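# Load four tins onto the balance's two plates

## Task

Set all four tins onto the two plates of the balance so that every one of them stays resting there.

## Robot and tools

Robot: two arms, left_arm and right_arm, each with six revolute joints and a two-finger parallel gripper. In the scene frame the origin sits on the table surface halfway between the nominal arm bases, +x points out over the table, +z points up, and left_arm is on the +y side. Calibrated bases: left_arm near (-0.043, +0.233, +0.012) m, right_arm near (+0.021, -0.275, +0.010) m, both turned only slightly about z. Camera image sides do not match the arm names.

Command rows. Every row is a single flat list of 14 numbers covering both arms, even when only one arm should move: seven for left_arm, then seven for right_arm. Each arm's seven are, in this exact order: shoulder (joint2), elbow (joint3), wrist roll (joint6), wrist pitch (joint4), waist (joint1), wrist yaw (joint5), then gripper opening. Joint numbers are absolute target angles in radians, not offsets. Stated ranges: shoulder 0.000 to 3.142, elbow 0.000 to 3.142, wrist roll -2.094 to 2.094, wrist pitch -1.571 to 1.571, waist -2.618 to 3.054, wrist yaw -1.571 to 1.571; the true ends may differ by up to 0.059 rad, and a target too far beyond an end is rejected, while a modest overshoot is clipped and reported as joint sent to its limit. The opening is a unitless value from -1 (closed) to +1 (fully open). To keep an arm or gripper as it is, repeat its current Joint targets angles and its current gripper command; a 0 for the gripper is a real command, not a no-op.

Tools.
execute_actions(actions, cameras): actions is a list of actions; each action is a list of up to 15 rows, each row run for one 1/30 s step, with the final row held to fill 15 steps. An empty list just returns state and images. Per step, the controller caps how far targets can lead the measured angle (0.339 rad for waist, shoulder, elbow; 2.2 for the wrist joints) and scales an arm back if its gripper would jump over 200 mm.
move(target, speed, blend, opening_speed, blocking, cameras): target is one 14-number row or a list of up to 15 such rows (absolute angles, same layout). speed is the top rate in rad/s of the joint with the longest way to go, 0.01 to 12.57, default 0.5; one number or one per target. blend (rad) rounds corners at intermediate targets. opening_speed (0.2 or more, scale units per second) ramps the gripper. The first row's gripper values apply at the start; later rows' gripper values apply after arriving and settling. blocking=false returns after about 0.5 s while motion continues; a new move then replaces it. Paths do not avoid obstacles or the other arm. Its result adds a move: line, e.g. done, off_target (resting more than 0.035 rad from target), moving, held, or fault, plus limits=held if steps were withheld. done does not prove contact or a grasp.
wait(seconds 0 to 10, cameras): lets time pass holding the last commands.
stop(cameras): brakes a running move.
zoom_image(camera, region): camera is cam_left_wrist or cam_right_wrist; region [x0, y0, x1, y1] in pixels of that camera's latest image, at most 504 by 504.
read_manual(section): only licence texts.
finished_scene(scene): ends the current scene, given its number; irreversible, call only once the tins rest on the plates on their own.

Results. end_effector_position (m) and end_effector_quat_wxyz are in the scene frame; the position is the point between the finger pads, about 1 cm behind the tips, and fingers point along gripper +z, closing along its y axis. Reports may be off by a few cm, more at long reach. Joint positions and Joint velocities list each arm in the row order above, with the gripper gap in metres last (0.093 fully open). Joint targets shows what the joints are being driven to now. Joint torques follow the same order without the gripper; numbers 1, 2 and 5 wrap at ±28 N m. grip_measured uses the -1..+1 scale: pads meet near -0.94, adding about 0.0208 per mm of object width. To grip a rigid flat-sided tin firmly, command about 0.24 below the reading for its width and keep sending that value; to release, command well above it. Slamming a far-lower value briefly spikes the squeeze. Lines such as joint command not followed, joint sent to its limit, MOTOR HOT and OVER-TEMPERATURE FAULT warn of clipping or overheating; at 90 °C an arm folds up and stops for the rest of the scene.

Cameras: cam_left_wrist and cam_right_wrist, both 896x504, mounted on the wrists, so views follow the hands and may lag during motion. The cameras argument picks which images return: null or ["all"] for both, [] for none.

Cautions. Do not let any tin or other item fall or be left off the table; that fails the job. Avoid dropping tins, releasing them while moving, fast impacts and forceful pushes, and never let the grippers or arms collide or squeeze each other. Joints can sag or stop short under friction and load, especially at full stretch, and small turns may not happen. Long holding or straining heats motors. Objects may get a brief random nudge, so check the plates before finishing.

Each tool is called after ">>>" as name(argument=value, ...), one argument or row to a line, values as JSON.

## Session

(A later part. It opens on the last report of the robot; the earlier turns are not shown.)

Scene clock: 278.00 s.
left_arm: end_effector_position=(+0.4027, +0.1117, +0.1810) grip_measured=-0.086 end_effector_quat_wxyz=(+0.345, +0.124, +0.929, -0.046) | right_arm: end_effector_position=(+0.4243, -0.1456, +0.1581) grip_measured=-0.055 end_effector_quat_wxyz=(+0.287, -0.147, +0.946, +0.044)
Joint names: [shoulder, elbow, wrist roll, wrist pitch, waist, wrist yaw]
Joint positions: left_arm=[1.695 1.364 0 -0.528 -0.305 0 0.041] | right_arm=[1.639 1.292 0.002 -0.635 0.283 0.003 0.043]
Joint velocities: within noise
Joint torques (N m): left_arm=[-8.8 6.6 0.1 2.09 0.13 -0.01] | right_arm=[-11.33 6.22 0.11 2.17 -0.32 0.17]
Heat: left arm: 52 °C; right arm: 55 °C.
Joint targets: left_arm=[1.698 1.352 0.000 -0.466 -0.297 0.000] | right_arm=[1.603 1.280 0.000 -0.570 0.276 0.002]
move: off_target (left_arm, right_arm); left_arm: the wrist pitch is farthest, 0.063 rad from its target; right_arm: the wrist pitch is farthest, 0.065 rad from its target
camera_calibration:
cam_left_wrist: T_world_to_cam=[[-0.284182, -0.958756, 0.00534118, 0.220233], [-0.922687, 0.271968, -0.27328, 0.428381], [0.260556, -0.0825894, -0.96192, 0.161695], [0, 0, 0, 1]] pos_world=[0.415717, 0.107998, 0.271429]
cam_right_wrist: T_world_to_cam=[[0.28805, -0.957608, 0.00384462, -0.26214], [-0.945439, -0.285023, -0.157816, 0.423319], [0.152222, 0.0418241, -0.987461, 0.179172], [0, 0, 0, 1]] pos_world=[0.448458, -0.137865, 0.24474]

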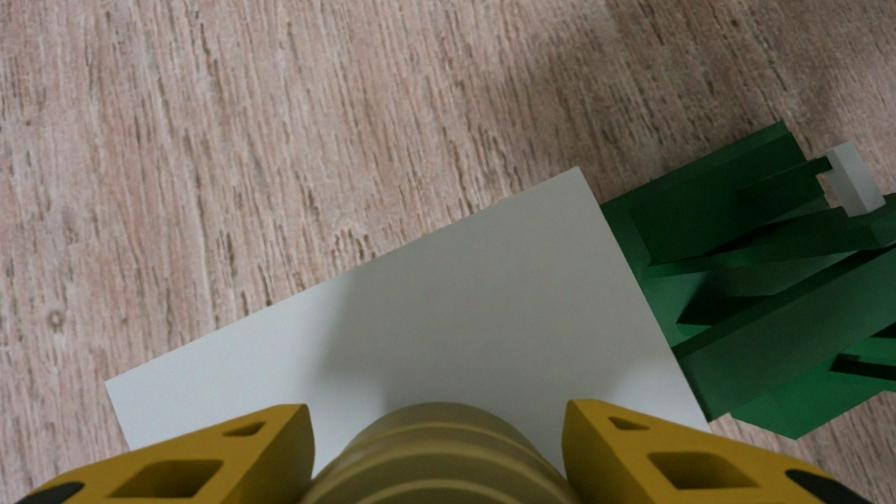

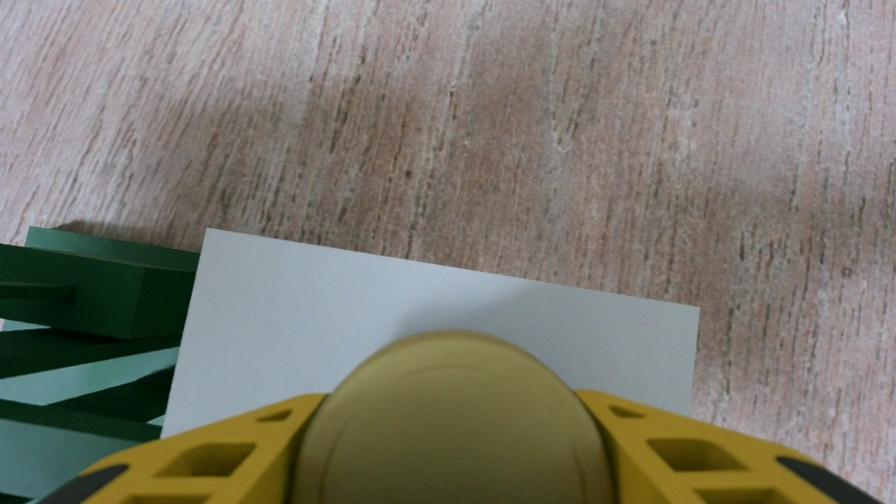

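>>> move(
  target=[1.698,1.332,0,-0.445,-0.297,0,-0.3,1.603,1.28,0,-0.57,0.276,0,-0.3],
  speed=0.1,
)

Scene clock: 287.23 s.
left_arm: end_effector_position=(+0.4025, +0.1118, +0.1761) grip_measured=-0.086 end_effector_quat_wxyz=(+0.346, +0.124, +0.929, -0.046) | right_arm: end_effector_position=(+0.4243, -0.1456, +0.1581) grip_measured=-0.055 end_effector_quat_wxyz=(+0.287, -0.147, +0.946, +0.044)
Joint names: [shoulder, elbow, wrist roll, wrist pitch, waist, wrist yaw]
Joint positions: left_arm=[1.695 1.344 0 -0.507 -0.305 0 0.041] | right_arm=[1.639 1.292 0.002 -0.635 0.283 0.003 0.043]
Joint velocities: within noise
Joint torques (N m): left_arm=[-8.79 6.56 0.1 2.07 0.16 0] | right_arm=[-11.25 6.17 0.11 2.2 -0.51 0.14]
Heat: left arm: 53 °C; right arm: 56 °C.
Joint targets: left_arm=[1.698 1.332 0.000 -0.444 -0.297 0.000] | right_arm=[1.603 1.280 0.000 -0.571 0.276 0.000]
move: off_target (left_arm, right_arm); left_arm: the wrist pitch is farthest, 0.062 rad from its target; right_arm: the wrist pitch is farthest, 0.065 rad from its target
camera_calibration:
cam_left_wrist: T_world_to_cam=[[-0.284188, -0.958753, 0.00538484, 0.220261], [-0.922349, 0.271856, -0.274529, 0.42694], [0.261742, -0.0829847, -0.961564, 0.156523], [0, 0, 0, 1]] pos_world=[0.415415, 0.108099, 0.266528]
cam_right_wrist: T_world_to_cam=[[0.28805, -0.957608, 0.00384462, -0.26214], [-0.945439, -0.285023, -0.157816, 0.423319], [0.152222, 0.0418241, -0.987461, 0.179172], [0, 0, 0, 1]] pos_world=[0.448458, -0.137865, 0.24474]

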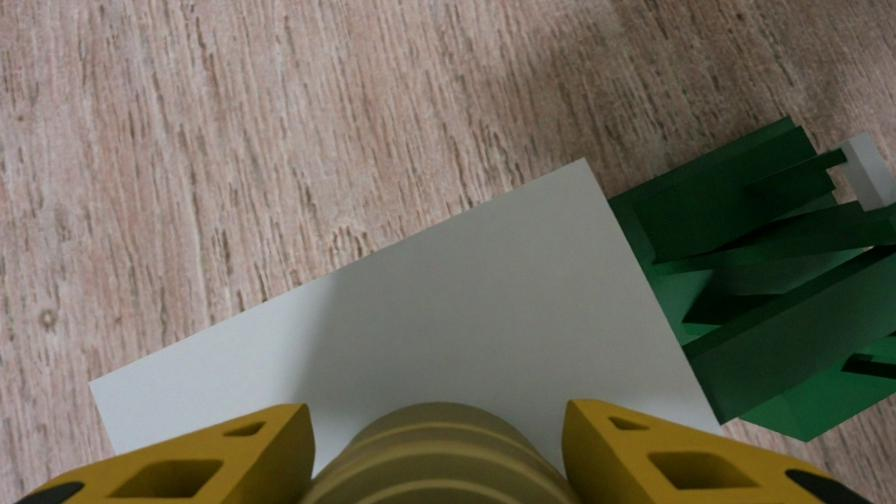

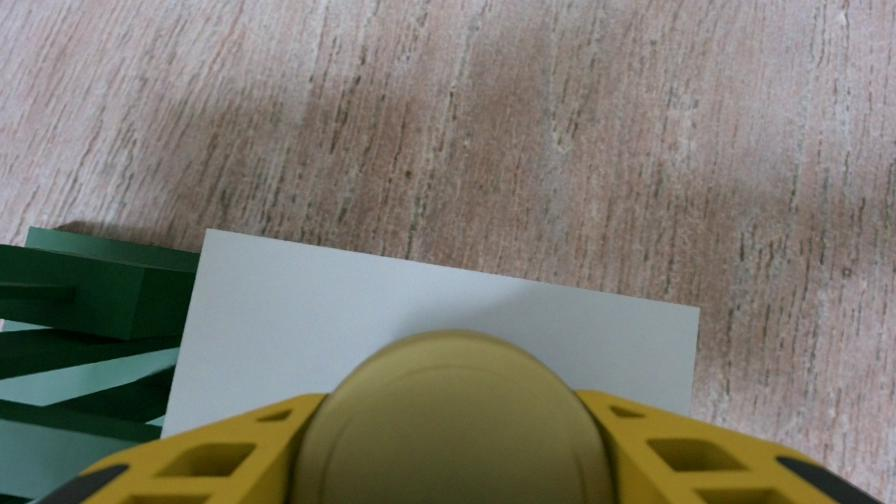

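>>> move(
  target=[1.698,1.312,0,-0.425,-0.297,0,-0.3,1.603,1.28,0,-0.57,0.276,0,-0.3],
  speed=0.1,
)

>>> move(
  target=[1.698,1.296,0,-0.41,-0.297,0,-0.3,1.603,1.28,0,-0.57,0.276,0,-0.3],
  speed=0.1,
)

Scene clock: 297.27 s.
left_arm: end_effector_position=(+0.4016, +0.1120, +0.1709) grip_measured=-0.086 end_effector_quat_wxyz=(+0.345, +0.124, +0.929, -0.046) | right_arm: end_effector_position=(+0.4246, -0.1455, +0.1584) grip_measured=-0.055 end_effector_quat_wxyz=(+0.288, -0.147, +0.945, +0.044)
Joint names: [shoulder, elbow, wrist roll, wrist pitch, waist, wrist yaw]
Joint positions: left_arm=[1.695 1.324 0 -0.488 -0.305 0 0.041] | right_arm=[1.639 1.292 0.002 -0.633 0.283 0.003 0.043]
Joint velocities: within noise
Joint torques (N m): left_arm=[-8.79 6.54 0.1 2.08 0.13 -0.01] | right_arm=[-11.11 6.06 0.05 2.14 -0.35 0.15]
Heat: left arm: 54 °C; right arm: 56 °C.
Joint targets: left_arm=[1.698 1.312 0.000 -0.426 -0.297 0.000] | right_arm=[1.603 1.280 0.000 -0.569 0.276 0.000]
move: off_target (left_arm, right_arm); left_arm: the wrist pitch is farthest, 0.063 rad from its target; right_arm: the wrist pitch is farthest, 0.063 rad from its target
camera_calibration:
cam_left_wrist: T_world_to_cam=[[-0.284187, -0.958754, 0.0053691, 0.220257], [-0.922712, 0.271974, -0.273191, 0.424511], [0.260463, -0.0825915, -0.961945, 0.152336], [0, 0, 0, 1]] pos_world=[0.414617, 0.108298, 0.261329]
cam_right_wrist: T_world_to_cam=[[0.288043, -0.95761, 0.00379715, -0.262183], [-0.945198, -0.284941, -0.159403, 0.423833], [0.153728, 0.0423259, -0.987206, 0.178671], [0, 0, 0, 1]] pos_world=[0.44866, -0.137864, 0.244941]

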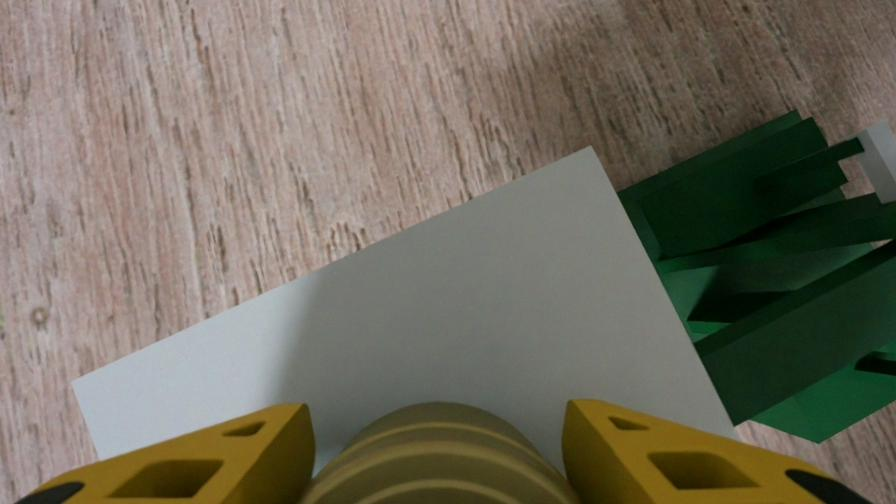

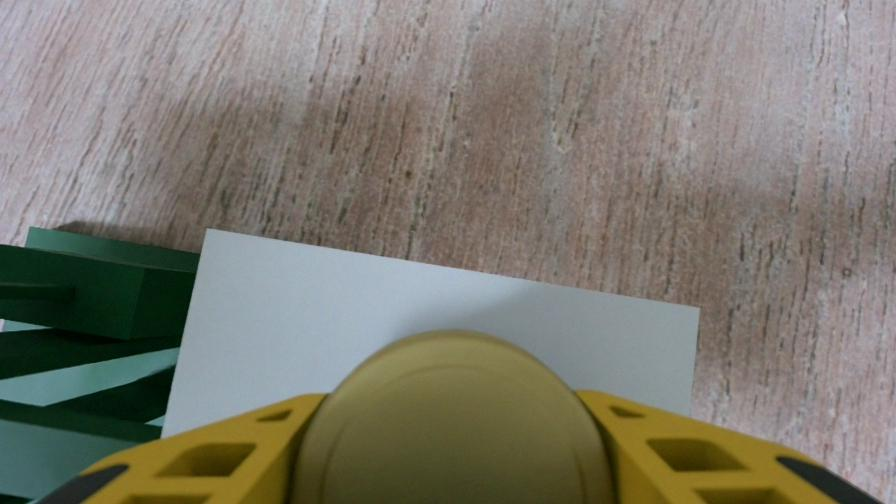

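Scene clock: 298.00 s.
left_arm: end_effector_position=(+0.4012, +0.1122, +0.1672) grip_measured=-0.086 end_effector_quat_wxyz=(+0.346, +0.124, +0.929, -0.046) | right_arm: end_effector_position=(+0.4251, -0.1451, +0.1594) grip_measured=-0.055 end_effector_quat_wxyz=(+0.290, -0.147, +0.945, +0.045)
Joint names: [shoulder, elbow, wrist roll, wrist pitch, waist, wrist yaw]
Joint positions: left_arm=[1.695 1.309 0 -0.473 -0.305 0 0.041] | right_arm=[1.638 1.292 0.002 -0.63 0.283 0.002 0.043]
Joint velocities: within noise
Joint torques (N m): left_arm=[-8.76 6.43 0.1 2.08 0.16 -0.01] | right_arm=[-11.22 6.02 0.11 2.15 -0.39 0.12]
Heat: left arm: 54 °C; right arm: 56 °C.
Joint targets: left_arm=[1.698 1.296 0.000 -0.410 -0.297 0.000] | right_arm=[1.603 1.280 0.000 -0.570 0.276 -0.002]
move: off_target (left_arm, right_arm); left_arm: the wrist pitch is farthest, 0.063 rad from its target; right_arm: the wrist pitch is farthest, 0.060 rad from its target
camera_calibration:
cam_left_wrist: T_world_to_cam=[[-0.284211, -0.958747, 0.00534457, 0.220274], [-0.922592, 0.271968, -0.273599, 0.423186], [0.260859, -0.0826907, -0.961829, 0.148802], [0, 0, 0, 1]] pos_world=[0.414217, 0.108399, 0.257729]
cam_right_wrist: T_world_to_cam=[[0.288825, -0.957379, 0.00244797, -0.26201], [-0.944317, -0.285303, -0.163911, 0.424846], [0.157623, 0.0450299, -0.986472, 0.178279], [0, 0, 0, 1]] pos_world=[0.448763, -0.137661, 0.246145]

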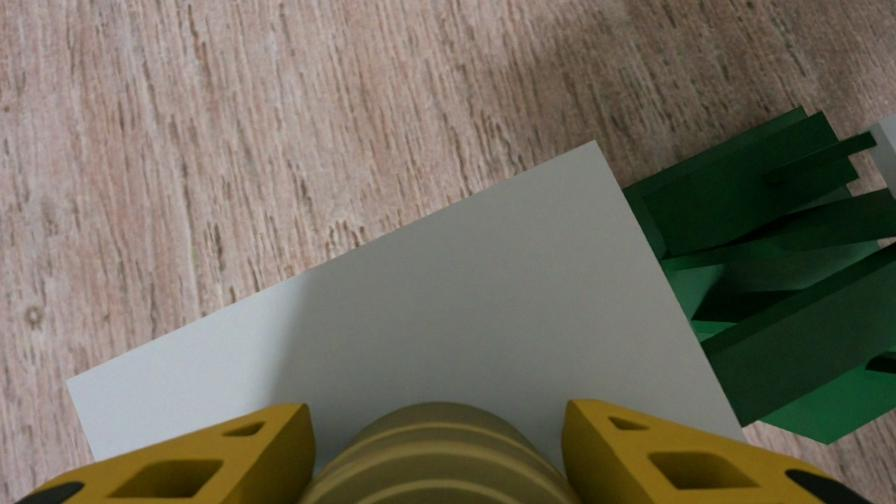

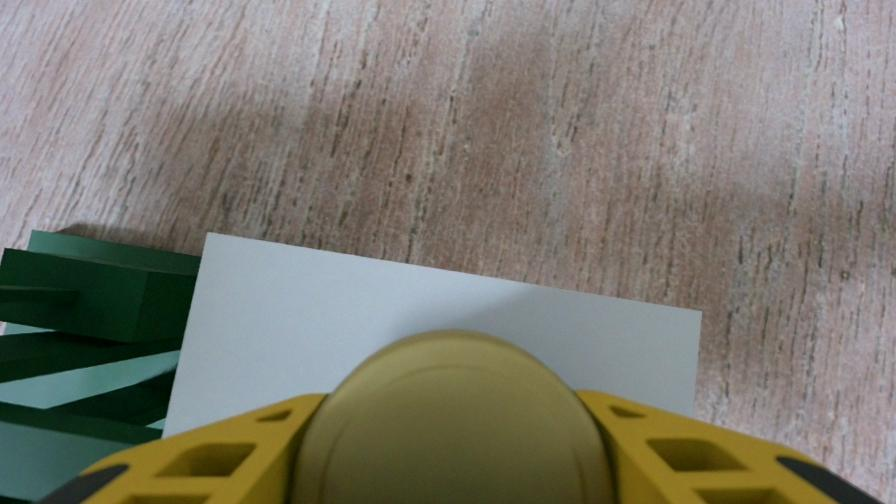

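>>> move(
  target=[1.698,1.296,0,-0.41,-0.297,0,0.7,1.603,1.28,0,-0.57,0.276,0,0.7],
  opening_speed=0.8,
)

Scene clock: 303.93 s.
left_arm: end_effector_position=(+0.4030, +0.1114, +0.1690) grip_measured=+0.698 end_effector_quat_wxyz=(+0.350, +0.122, +0.927, -0.048) | right_arm: end_effector_position=(+0.4250, -0.1432, +0.1603) grip_measured=+0.698 end_effector_quat_wxyz=(+0.291, -0.149, +0.944, +0.050)
Joint names: [shoulder, elbow, wrist roll, wrist pitch, waist, wrist yaw]
Joint positions: left_arm=[1.695 1.309 -0.003 -0.462 -0.305 0.001 0.079] | right_arm=[1.637 1.292 0.002 -0.627 0.283 -0.009 0.079]
Joint velocities: within noise
Joint torques (N m): left_arm=[-8.8 6.46 0.1 2 0.12 -0.01] | right_arm=[-10.97 6.06 0.14 2.11 -0.16 0.13]
Heat: left arm: 54 °C; right arm: 56 °C.
Joint targets: left_arm=[1.698 1.296 -0.003 -0.410 -0.297 0.002] | right_arm=[1.603 1.280 0.000 -0.571 0.276 -0.011]
move: off_target (left_arm, right_arm); left_arm: the wrist pitch is farthest, 0.052 rad from its target; right_arm: the wrist pitch is farthest, 0.057 rad from its target
camera_calibration:
cam_left_wrist: T_world_to_cam=[[-0.283067, -0.959064, 0.00831685, 0.219149], [-0.920281, 0.269157, -0.283968, 0.426696], [0.270105, -0.0880357, -0.958798, 0.1463], [0, 0, 0, 1]] pos_world=[0.415198, 0.108209, 0.259617]
cam_right_wrist: T_world_to_cam=[[0.294647, -0.955584, -0.00648597, -0.260952], [-0.942368, -0.289432, -0.167845, 0.424687], [0.158513, 0.0555672, -0.985792, 0.180014], [0, 0, 0, 1]] pos_world=[0.448565, -0.136446, 0.247045]

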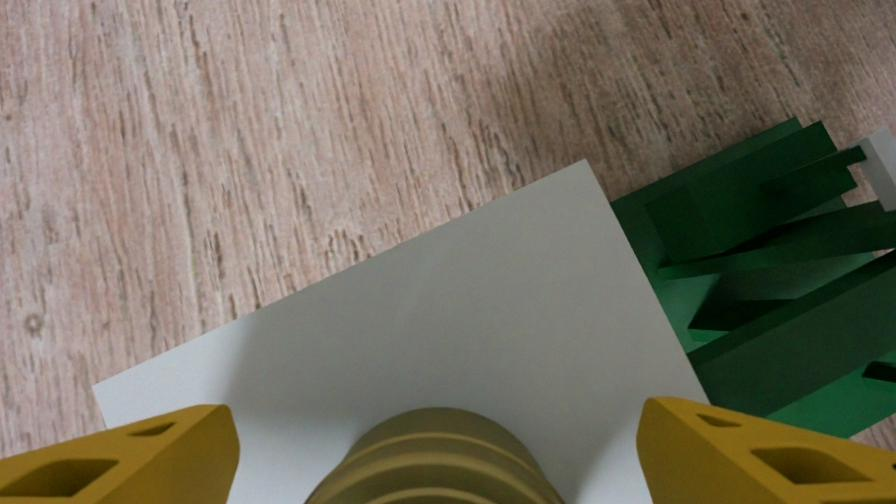

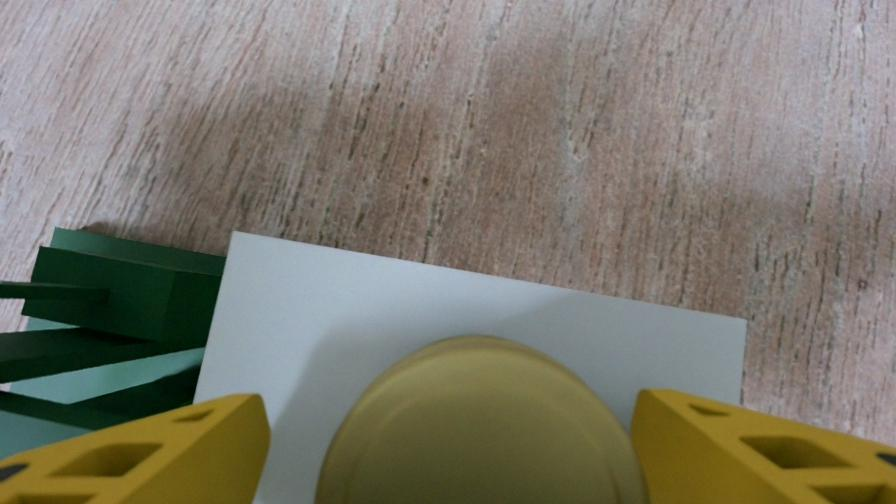

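>>> move(
  target=[
    [1.68,1.6,0,-0.72,-0.297,0,0.7,1.603,1.6,0,-0.88,0.276,0,0.7],
    [1.2,1.5,0,-1.1,-0.15,0,1,1.2,1.5,0,-1.1,0.15,0,1],
  ],
  speed=0.6,
  blend=0.1,
)

Scene clock: 315.17 s.
left_arm: end_effector_position=(+0.2715, +0.1964, +0.3382) grip_measured=+1.000 end_effector_quat_wxyz=(+0.398, +0.053, +0.916, -0.022) | right_arm: end_effector_position=(+0.3327, -0.2183, +0.3354) grip_measured=+1.000 end_effector_quat_wxyz=(+0.395, -0.082, +0.914, +0.034)
Joint names: [shoulder, elbow, wrist roll, wrist pitch, waist, wrist yaw]
Joint positions: left_arm=[1.202 1.513 0 -1.062 -0.155 -0.002 0.093] | right_arm=[1.203 1.512 0.002 -1.064 0.154 0.006 0.093]
Joint velocities: within noise
Joint torques (N m): left_arm=[-3.51 5.71 0.13 1.28 -0.01 -0.03] | right_arm=[-3.56 5.24 0.11 1.49 -0.39 0.25]
Heat: left arm: 54 °C; right arm: 57 °C.
Joint targets: left_arm=[1.200 1.500 0.003 -1.099 -0.150 -0.003] | right_arm=[1.200 1.500 0.000 -1.100 0.150 0.012]
move: off_target (left_arm, right_arm); target 2's new numbers were sent with left_arm's wrist pitch 0.038 rad from that target; left_arm: the wrist pitch is farthest, 0.038 rad from its target; right_arm: the wrist pitch is farthest, 0.036 rad from its target
camera_calibration:
cam_left_wrist: T_world_to_cam=[[-0.137905, -0.990444, 0.00179373, 0.23104], [-0.918197, 0.127166, -0.375156, 0.388948], [0.371343, -0.0533829, -0.92696, 0.306525], [0, 0, 0, 1]] pos_world=[0.275167, 0.195734, 0.429638]
cam_right_wrist: T_world_to_cam=[[0.160365, -0.987057, 0.00151893, -0.269277], [-0.914356, -0.149133, -0.376446, 0.436632], [0.371801, 0.05898, -0.926437, 0.281402], [0, 0, 0, 1]] pos_world=[0.337795, -0.217272, 0.425479]

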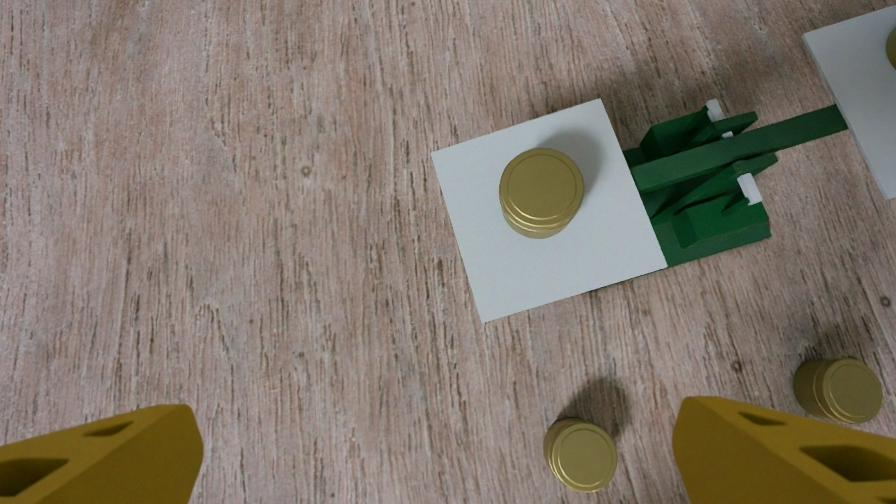

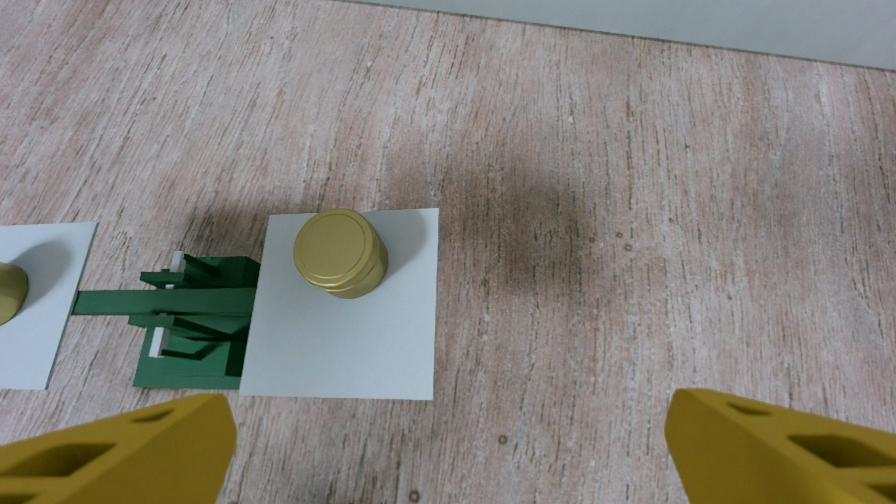

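>>> move(
  target=[1.135,0.704,0,-0.48,-0.45,0,1,1.053,0.671,0,-0.53,0.60,0,1],
  speed=0.8,
)

Scene clock: 330.03 s.
left_arm: end_effector_position=(+0.2298, +0.1134, +0.1167) grip_measured=+1.000 end_effector_quat_wxyz=(+0.289, +0.188, +0.936, -0.066) | right_arm: end_effector_position=(+0.2471, -0.1132, +0.1168) grip_measured=+1.000 end_effector_quat_wxyz=(+0.280, -0.292, +0.910, +0.087)
Joint names: [shoulder, elbow, wrist roll, wrist pitch, waist, wrist yaw]
Joint positions: left_arm=[1.156 0.714 -0.013 -0.527 -0.446 0.01 0.093] | right_arm=[1.067 0.68 0.002 -0.589 0.596 0.006 0.093]
Joint velocities: within noise
Joint torques (N m): left_arm=[-5.42 6.49 0.1 1.78 -0.76 0.01] | right_arm=[-3.82 6.22 0.12 2.13 0.55 0.08]
Heat: left arm: 52 °C; right arm: 52 °C.
Joint targets: left_arm=[1.135 0.704 -0.012 -0.481 -0.450 0.011] | right_arm=[1.053 0.671 0.000 -0.529 0.600 0.000]
move: off_target (left_arm, right_arm); left_arm: the wrist pitch is farthest, 0.047 rad from its target; right_arm: the wrist pitch is farthest, 0.059 rad from its target
camera_calibration:
cam_left_wrist: T_world_to_cam=[[-0.411866, -0.910936, 0.023695, 0.19481], [-0.90004, 0.402599, -0.166858, 0.2183], [0.142457, -0.0900495, -0.985696, 0.175791], [0, 0, 0, 1]] pos_world=[0.251672, 0.105402, 0.205085]
cam_right_wrist: T_world_to_cam=[[0.56763, -0.82326, 0.006301, -0.234106], [-0.811568, -0.560822, -0.163813, 0.194988], [0.138395, 0.0878716, -0.986471, 0.172463], [0, 0, 0, 1]] pos_world=[0.267263, -0.0985311, 0.203547]

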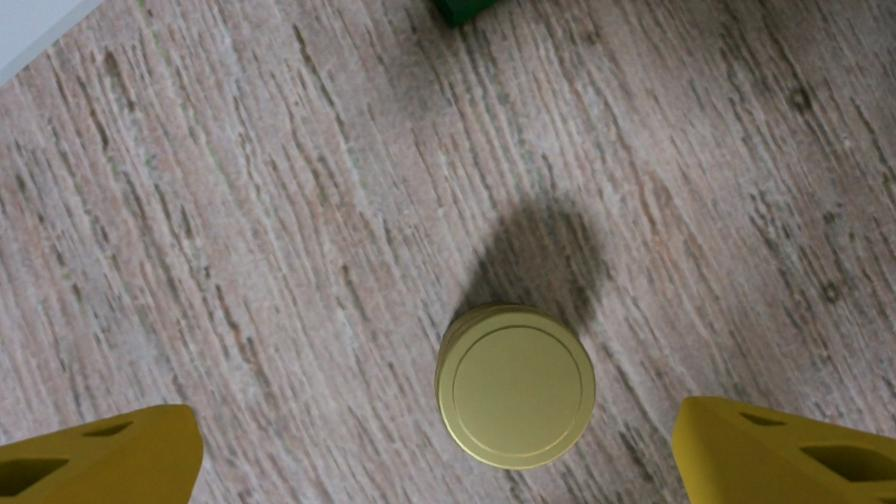

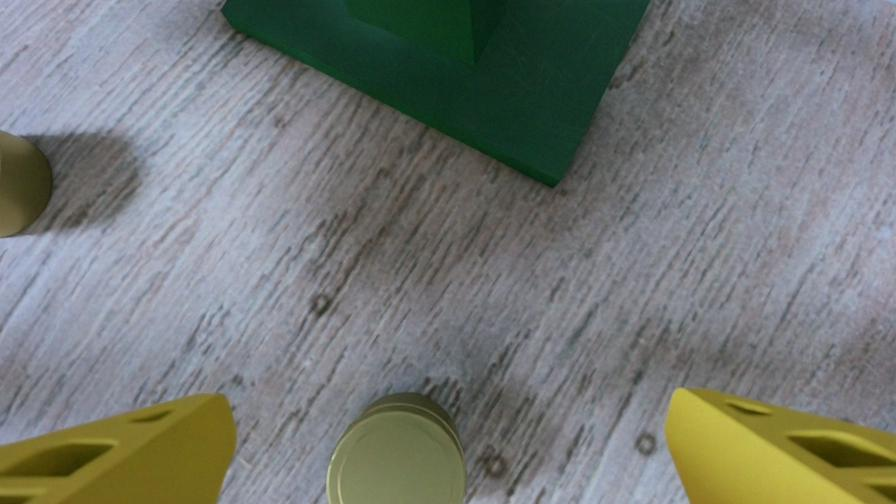

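>>> move(
  target=[
    [1.135,0.704,0,-0.48,-0.522,0,1,0.922,0.55,0,-0.55,0.66,0,1],
    [1.277,0.474,0,-0.10,-0.522,0,1,1.075,0.292,0,-0.13,0.66,0,1],
  ],
  speed=0.4,
)

Scene clock: 357.20 s.
left_arm: end_effector_position=(+0.2239, +0.0932, +0.0519) grip_measured=+1.000 end_effector_quat_wxyz=(+0.303, +0.220, +0.924, -0.079) | right_arm: end_effector_position=(+0.2152, -0.1180, +0.0286) grip_measured=+1.000 end_effector_quat_wxyz=(+0.282, -0.318, +0.900, +0.098)
Joint names: [shoulder, elbow, wrist roll, wrist pitch, waist, wrist yaw]
Joint positions: left_arm=[1.269 0.485 -0.013 -0.151 -0.517 0.006 0.093] | right_arm=[1.072 0.302 0.002 -0.194 0.655 0.006 0.093]
Joint velocities: within noise
Joint torques (N m): left_arm=[-3.04 5.71 0.21 1.87 -0.77 -0.12] | right_arm=[-1.65 5.33 0.12 2.25 0.4 0.07]
Heat: left arm: 52 °C; right arm: 52 °C.
Joint targets: left_arm=[1.277 0.474 0.000 -0.099 -0.522 -0.004] | right_arm=[1.075 0.292 0.000 -0.131 0.660 0.000]
move: off_target (left_arm, right_arm); left_arm: the wrist pitch is farthest, 0.051 rad from its target; right_arm: the wrist pitch is farthest, 0.064 rad from its target
camera_calibration:
cam_left_wrist: T_world_to_cam=[[-0.474342, -0.880129, 0.0193018, 0.186961], [-0.86436, 0.461461, -0.199842, 0.198643], [0.166979, -0.111477, -0.979638, 0.107163], [0, 0, 0, 1]] pos_world=[0.242489, 0.0848306, 0.141069]
cam_right_wrist: T_world_to_cam=[[0.615242, -0.788315, 0.00605242, -0.225483], [-0.775419, -0.606526, -0.175645, 0.139033], [0.142134, 0.103371, -0.984435, 0.0912944], [0, 0, 0, 1]] pos_world=[0.233559, -0.102862, 0.115658]

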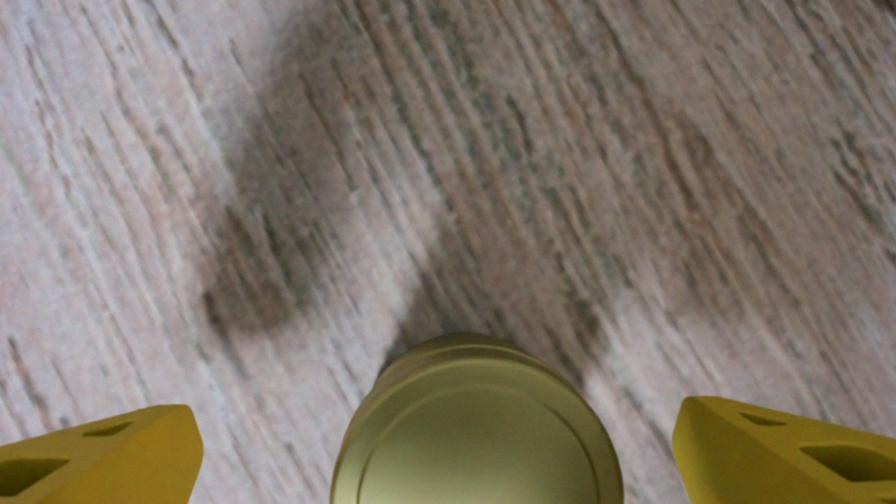

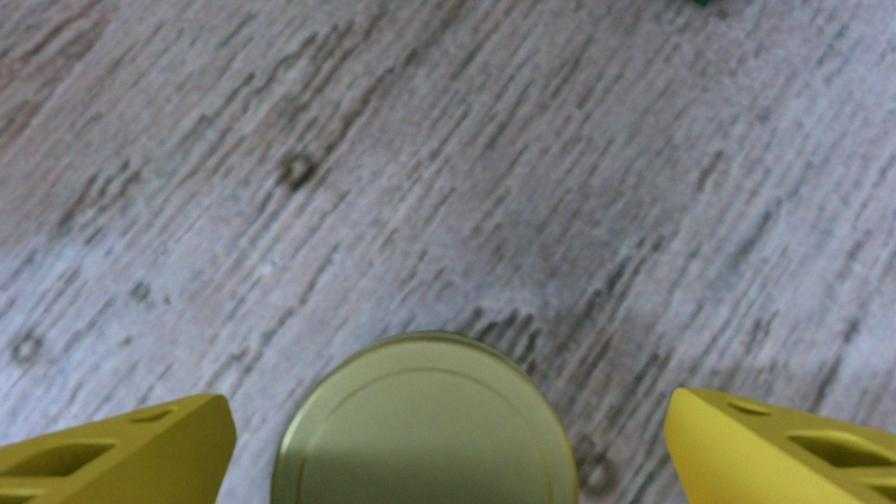

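>>> move(
  target=[
    [1.302,0.474,0,-0.08,-0.542,0,1,1.075,0.292,0,-0.13,0.676,0,1],
    [1.302,0.474,0,-0.08,-0.542,0,-0.3,1.075,0.292,0,-0.13,0.676,0,-0.3],
  ],
  speed=0.3,
  opening_speed=0.8,
)

Scene clock: 373.63 s.
left_arm: end_effector_position=(+0.2226, +0.0868, +0.0480) grip_measured=-0.062 end_effector_quat_wxyz=(+0.299, +0.229, +0.923, -0.083) | right_arm: end_effector_position=(+0.2133, -0.1148, +0.0291) grip_measured=-0.042 end_effector_quat_wxyz=(+0.283, -0.325, +0.897, +0.100)
Joint names: [shoulder, elbow, wrist roll, wrist pitch, waist, wrist yaw]
Joint positions: left_arm=[1.293 0.485 -0.013 -0.133 -0.536 0.01 0.042] | right_arm=[1.072 0.302 0.002 -0.191 0.67 0.006 0.043]
Joint velocities: within noise
Joint torques (N m): left_arm=[-2.99 5.63 0.21 1.86 -0.91 -0.08] | right_arm=[-1.59 5.52 0.13 2.18 0.49 0.11]
Heat: left arm: 54 °C; right arm: 51 °C.
Joint targets: left_arm=[1.302 0.474 0.000 -0.081 -0.542 0.005] | right_arm=[1.075 0.292 0.000 -0.129 0.676 0.000]
move: off_target (left_arm, right_arm); target 2's new numbers were sent with right_arm's wrist pitch 0.063 rad from that target; left_arm: the wrist pitch is farthest, 0.053 rad from its target; right_arm: the wrist pitch is farthest, 0.061 rad from its target
camera_calibration:
cam_left_wrist: T_world_to_cam=[[-0.49266, -0.869914, 0.0231363, 0.183701], [-0.855641, 0.479388, -0.195105, 0.195992], [0.158634, -0.115917, -0.980509, 0.105129], [0, 0, 0, 1]] pos_world=[0.241524, 0.0780345, 0.137069]
cam_right_wrist: T_world_to_cam=[[0.626892, -0.779083, 0.00600335, -0.223225], [-0.765892, -0.617654, -0.178643, 0.136386], [0.142885, 0.107392, -0.983896, 0.0919377], [0, 0, 0, 1]] pos_world=[0.231258, -0.0995448, 0.116161]

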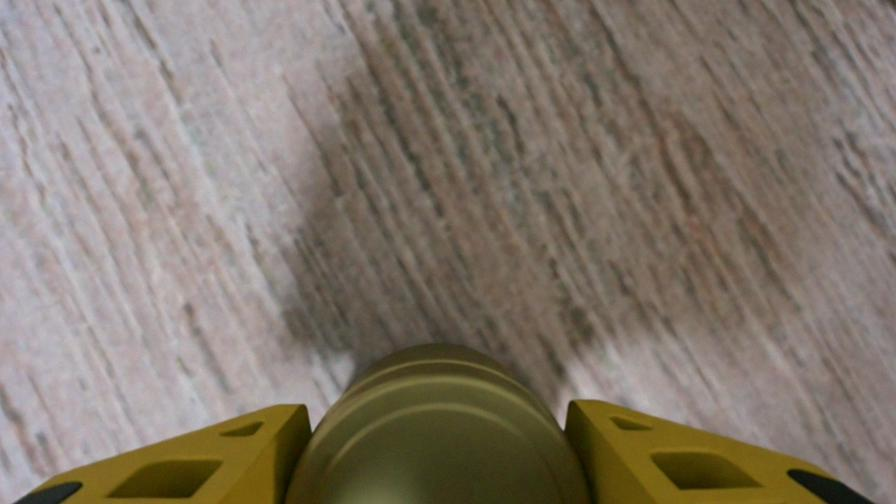

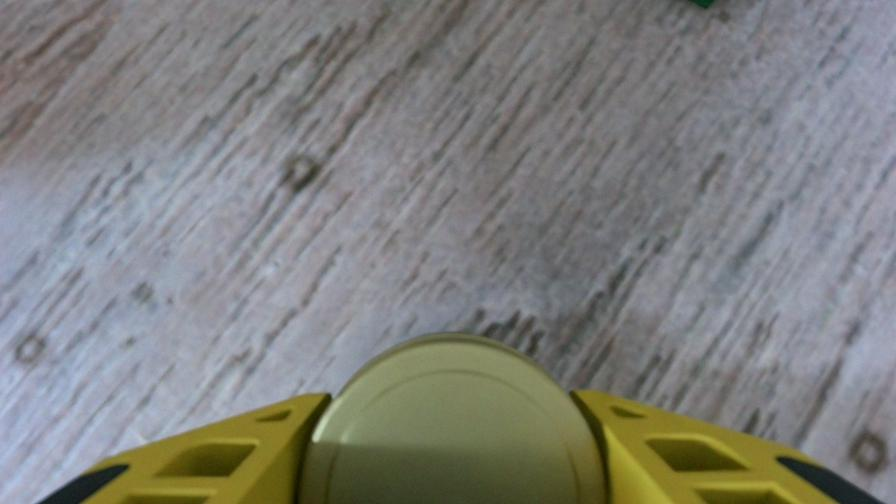

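>>> move(
  target=[
    [1.25,1.35,0,-1.04,-0.536,0,-0.3,1.05,1.15,0,-1.06,0.67,0,-0.3],
    [1.574,1.49,0,-0.80,-0.358,0,-0.3,1.43,1.32,0,-0.79,0.335,0,-0.3],
  ],
  speed=0.6,
  blend=0.05,
)

Scene clock: 419.10 s.
left_arm: end_effector_position=(+0.3420, +0.1063, +0.2147) grip_measured=-0.078 end_effector_quat_wxyz=(+0.286, +0.148, +0.946, -0.045) | right_arm: end_effector_position=(+0.3598, -0.1469, +0.1969) grip_measured=-0.055 end_effector_quat_wxyz=(+0.266, -0.173, +0.947, +0.047)
Joint names: [shoulder, elbow, wrist roll, wrist pitch, waist, wrist yaw]
Joint positions: left_arm=[1.573 1.441 -0.008 -0.852 -0.359 -0.005 0.041] | right_arm=[1.436 1.271 0.002 -0.859 0.334 0.003 0.043]
Joint velocities: within noise
Joint torques (N m): left_arm=[-7.54 11.77 0.21 1.81 -0.38 -0.11] | right_arm=[-6.39 11.51 0.11 2.14 0.27 0.12]
Heat: left arm: 54 °C; right arm: 50 °C.
Joint targets: left_arm=[1.574 1.490 0.004 -0.800 -0.358 -0.013] | right_arm=[1.430 1.320 0.000 -0.791 0.335 -0.001]
move: off_target (left_arm, right_arm); left_arm: the wrist pitch is farthest, 0.052 rad from its target; right_arm: the wrist pitch is farthest, 0.069 rad from its target
camera_calibration:
cam_left_wrist: T_world_to_cam=[[-0.326506, -0.945155, 0.00864935, 0.209921], [-0.934722, 0.321517, -0.151397, 0.355665], [0.140313, -0.0575168, -0.988435, 0.253711], [0, 0, 0, 1]] pos_world=[0.36539, 0.0986486, 0.302808]
cam_right_wrist: T_world_to_cam=[[0.336762, -0.941578, 0.00467994, -0.26036], [-0.934979, -0.334981, -0.116626, 0.348896], [0.11138, 0.0348995, -0.993165, 0.242046], [0, 0, 0, 1]] pos_world=[0.386931, -0.136723, 0.282301]

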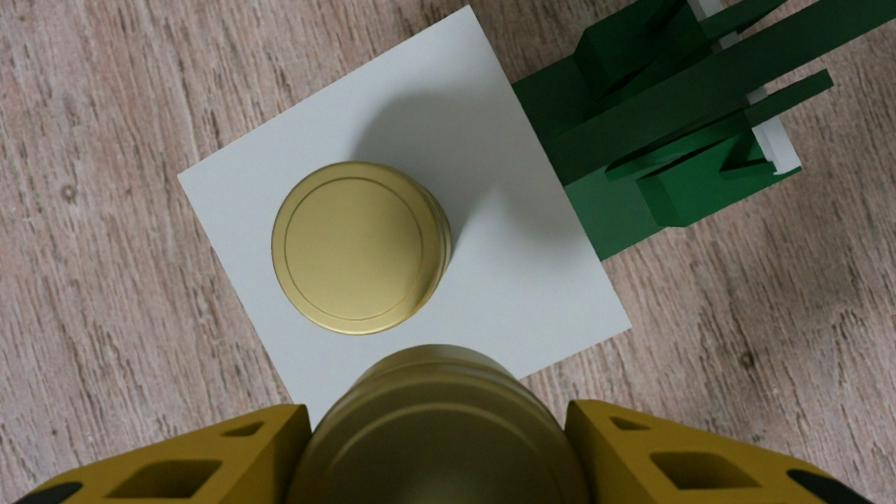

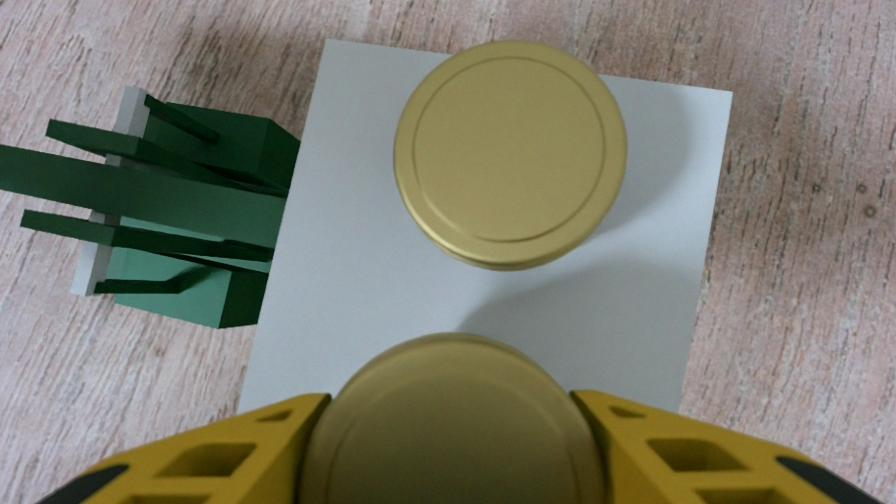

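>>> move(
  target=[1.588,1.30,0,-0.61,-0.418,0,-0.3,1.405,1.134,0,-0.625,0.297,0,-0.3],
  speed=0.2,
)

Scene clock: 479.40 s.
left_arm: end_effector_position=(+0.3466, +0.0810, +0.1866) grip_measured=-0.078 end_effector_quat_wxyz=(+0.306, +0.175, +0.934, -0.056) | right_arm: end_effector_position=(+0.3713, -0.1547, +0.1704) grip_measured=-0.055 end_effector_quat_wxyz=(+0.285, -0.157, +0.944, +0.046)
Joint names: [shoulder, elbow, wrist roll, wrist pitch, waist, wrist yaw]
Joint positions: left_arm=[1.581 1.312 -0.002 -0.668 -0.412 -0.003 0.041] | right_arm=[1.435 1.145 0.002 -0.694 0.303 0.003 0.043]
Joint velocities: within noise
Joint torques (N m): left_arm=[-7.19 6.5 0.17 1.92 -0.84 0.05] | right_arm=[-8.77 6.01 0.1 2.21 -0.42 0.16]
Heat: left arm: 60 °C; right arm: 63 °C.
Joint targets: left_arm=[1.588 1.300 0.006 -0.610 -0.418 0.002] | right_arm=[1.405 1.134 0.000 -0.624 0.297 0.000]
move: off_target (left_arm, right_arm); left_arm: the wrist pitch is farthest, 0.058 rad from its target; right_arm: the wrist pitch is farthest, 0.069 rad from its target
camera_calibration:
cam_left_wrist: T_world_to_cam=[[-0.382224, -0.924053, 0.00560287, 0.205906], [-0.90632, 0.373693, -0.197328, 0.358355], [0.180248, -0.0805016, -0.980321, 0.210363], [0, 0, 0, 1]] pos_world=[0.365569, 0.0732877, 0.275784]
cam_right_wrist: T_world_to_cam=[[0.307716, -0.95147, 0.00390735, -0.261965], [-0.939751, -0.304563, -0.155273, 0.367036], [0.148928, 0.0441081, -0.987864, 0.201265], [0, 0, 0, 1]] pos_world=[0.395559, -0.146344, 0.256837]

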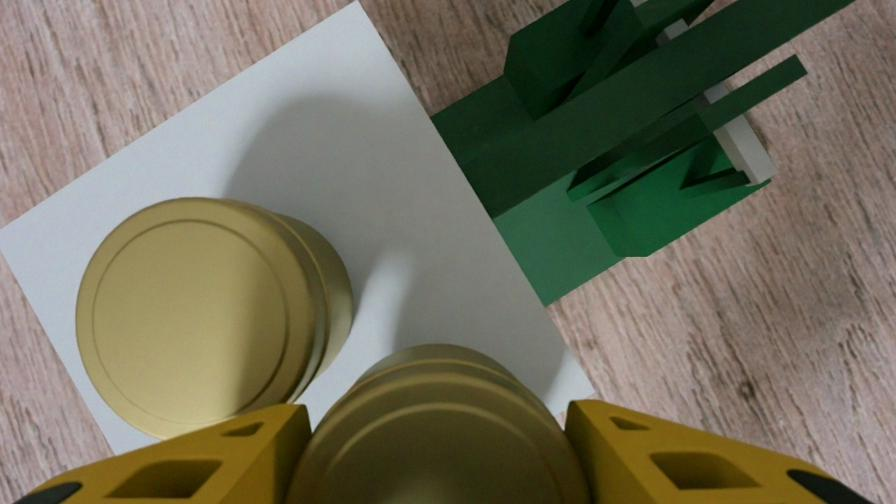

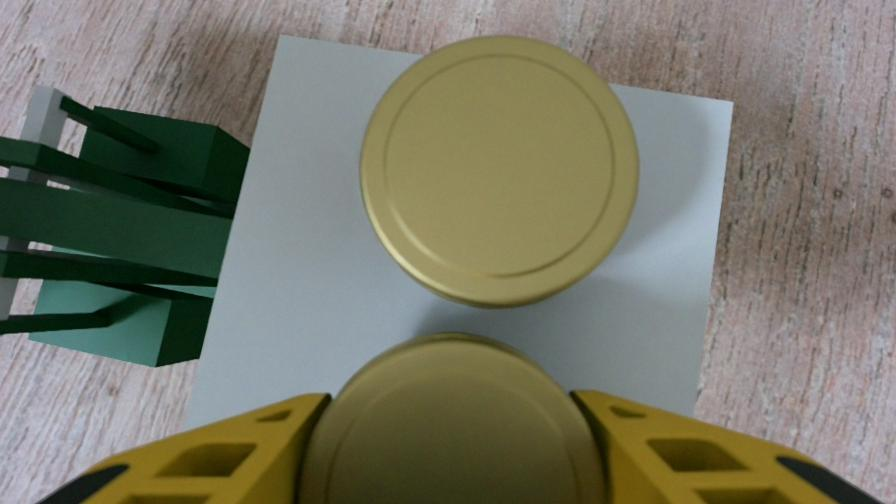

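>>> move(
  target=[
    [1.588,1.55,0,-0.86,-0.418,0,-0.3,1.405,1.134,0,-0.625,0.297,0,-0.3],
    [1.707,1.655,-0.668,-0.975,-0.564,-0.425,-0.3,1.405,1.134,0,-0.625,0.297,0,-0.3],
  ],
  speed=0.4,
)

Scene clock: 564.90 s.
left_arm: end_effector_position=(+0.3527, +0.0790, +0.2259) grip_measured=-0.078 end_effector_quat_wxyz=(+0.317, -0.112, +0.942, +0.011) | right_arm: end_effector_position=(+0.3713, -0.1547, +0.1704) grip_measured=-0.055 end_effector_quat_wxyz=(+0.285, -0.157, +0.944, +0.046)
Joint names: [shoulder, elbow, wrist roll, wrist pitch, waist, wrist yaw]
Joint positions: left_arm=[1.699 1.606 -0.649 -0.946 -0.558 -0.382 0.041] | right_arm=[1.435 1.145 0.002 -0.694 0.303 0.003 0.043]
Joint velocities: within noise
Joint torques (N m): left_arm=[-7.99 11.58 -0.04 0.92 -0.9 -0.7] | right_arm=[-8.85 5.9 0.15 2.26 -0.31 0.15]
Heat: left arm: 56 °C; right arm: 54 °C.
Joint targets: left_arm=[1.707 1.655 -0.665 -0.974 -0.564 -0.415] | right_arm=[1.405 1.134 0.000 -0.626 0.297 0.000]
move: off_target (left_arm, right_arm); left_arm: the elbow is farthest, 0.049 rad from its target; right_arm: the wrist pitch is farthest, 0.069 rad from its target
camera_calibration:
cam_left_wrist: T_world_to_cam=[[0.19412, -0.979264, 0.0579571, -0.00454278], [-0.957177, -0.202014, -0.20737, 0.438213], [0.214778, -0.0152207, -0.976544, 0.229371], [0, 0, 0, 1]] pos_world=[0.371066, 0.087568, 0.315126]
cam_right_wrist: T_world_to_cam=[[0.307716, -0.95147, 0.00390735, -0.261965], [-0.939751, -0.304563, -0.155273, 0.367036], [0.148928, 0.0441081, -0.987864, 0.201265], [0, 0, 0, 1]] pos_world=[0.395559, -0.146344, 0.256837]

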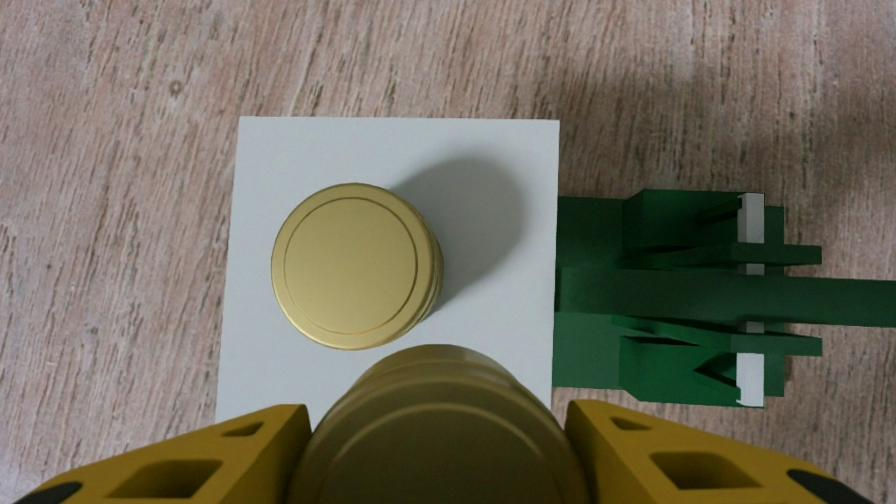

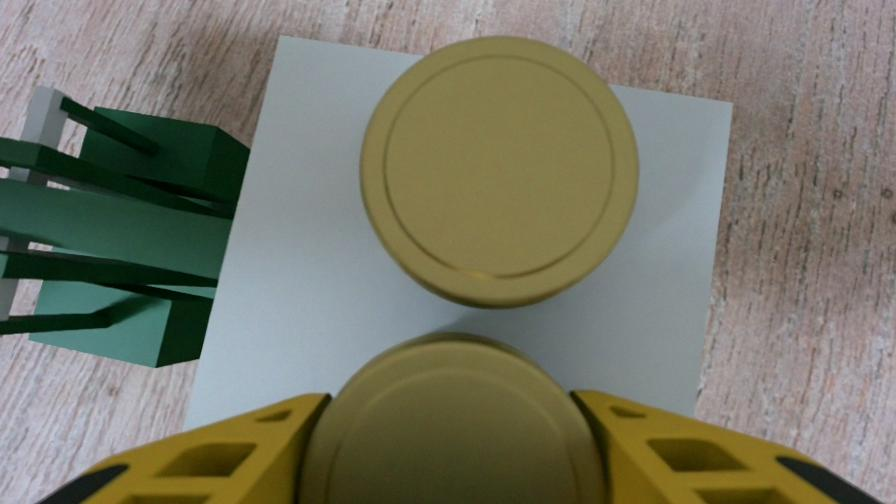

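>>> move(
  target=[1.729,1.51,-0.68,-0.84,-0.552,-0.45,-0.3,1.405,1.134,0,-0.625,0.297,0,-0.3],
  speed=0.25,
)

Scene clock: 590.13 s.
left_arm: end_effector_position=(+0.3529, +0.0844, +0.1921) grip_measured=-0.078 end_effector_quat_wxyz=(+0.303, -0.118, +0.945, +0.036) | right_arm: end_effector_position=(+0.3713, -0.1547, +0.1704) grip_measured=-0.055 end_effector_quat_wxyz=(+0.285, -0.157, +0.944, +0.046)
Joint names: [shoulder, elbow, wrist roll, wrist pitch, waist, wrist yaw]
Joint positions: left_arm=[1.725 1.519 -0.664 -0.887 -0.558 -0.413 0.041] | right_arm=[1.435 1.145 0.002 -0.694 0.303 0.003 0.043]
Joint velocities: within noise
Joint torques (N m): left_arm=[-8.66 6.48 -0.06 1.51 0.08 -0.77] | right_arm=[-8.9 6.32 0.14 2.21 -0.4 0.09]
Heat: left arm: 55 °C; right arm: 55 °C.
Joint targets: left_arm=[1.729 1.510 -0.680 -0.840 -0.552 -0.450] | right_arm=[1.405 1.134 0.000 -0.625 0.297 0.000]
move: off_target (left_arm, right_arm); left_arm: the wrist pitch is farthest, 0.047 rad from its target; right_arm: the wrist pitch is farthest, 0.069 rad from its target
camera_calibration:
cam_left_wrist: T_world_to_cam=[[0.221819, -0.975032, 0.0104348, 0.00165585], [-0.957847, -0.219888, -0.184875, 0.429829], [0.182553, 0.0310138, -0.982707, 0.205086], [0, 0, 0, 1]] pos_world=[0.373904, 0.0897684, 0.280987]
cam_right_wrist: T_world_to_cam=[[0.307716, -0.95147, 0.00390735, -0.261965], [-0.939751, -0.304563, -0.155273, 0.367036], [0.148928, 0.0441081, -0.987864, 0.201265], [0, 0, 0, 1]] pos_world=[0.395559, -0.146344, 0.256837]

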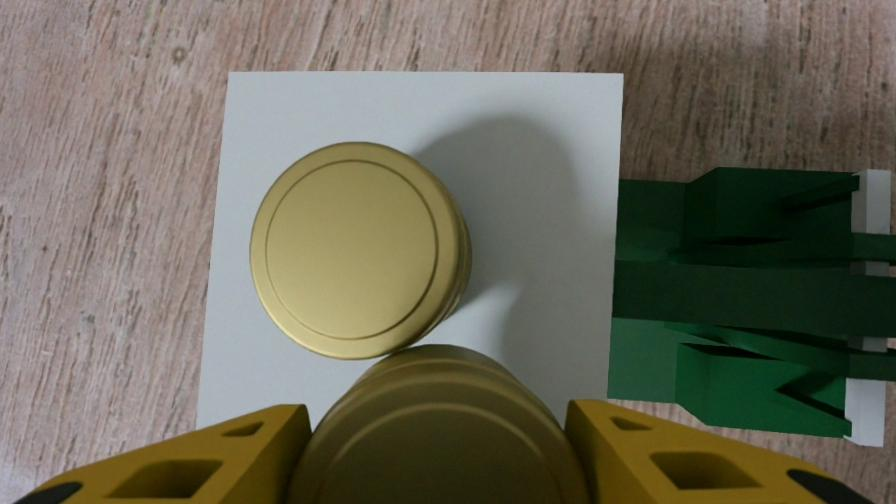

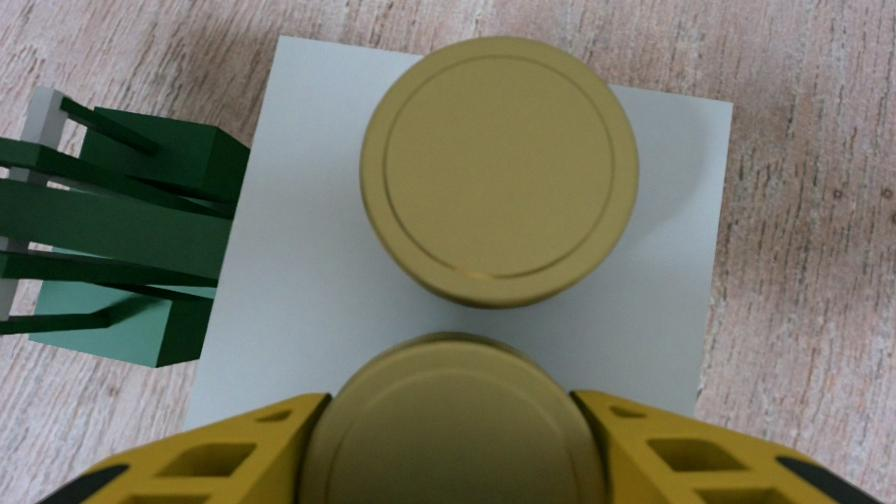

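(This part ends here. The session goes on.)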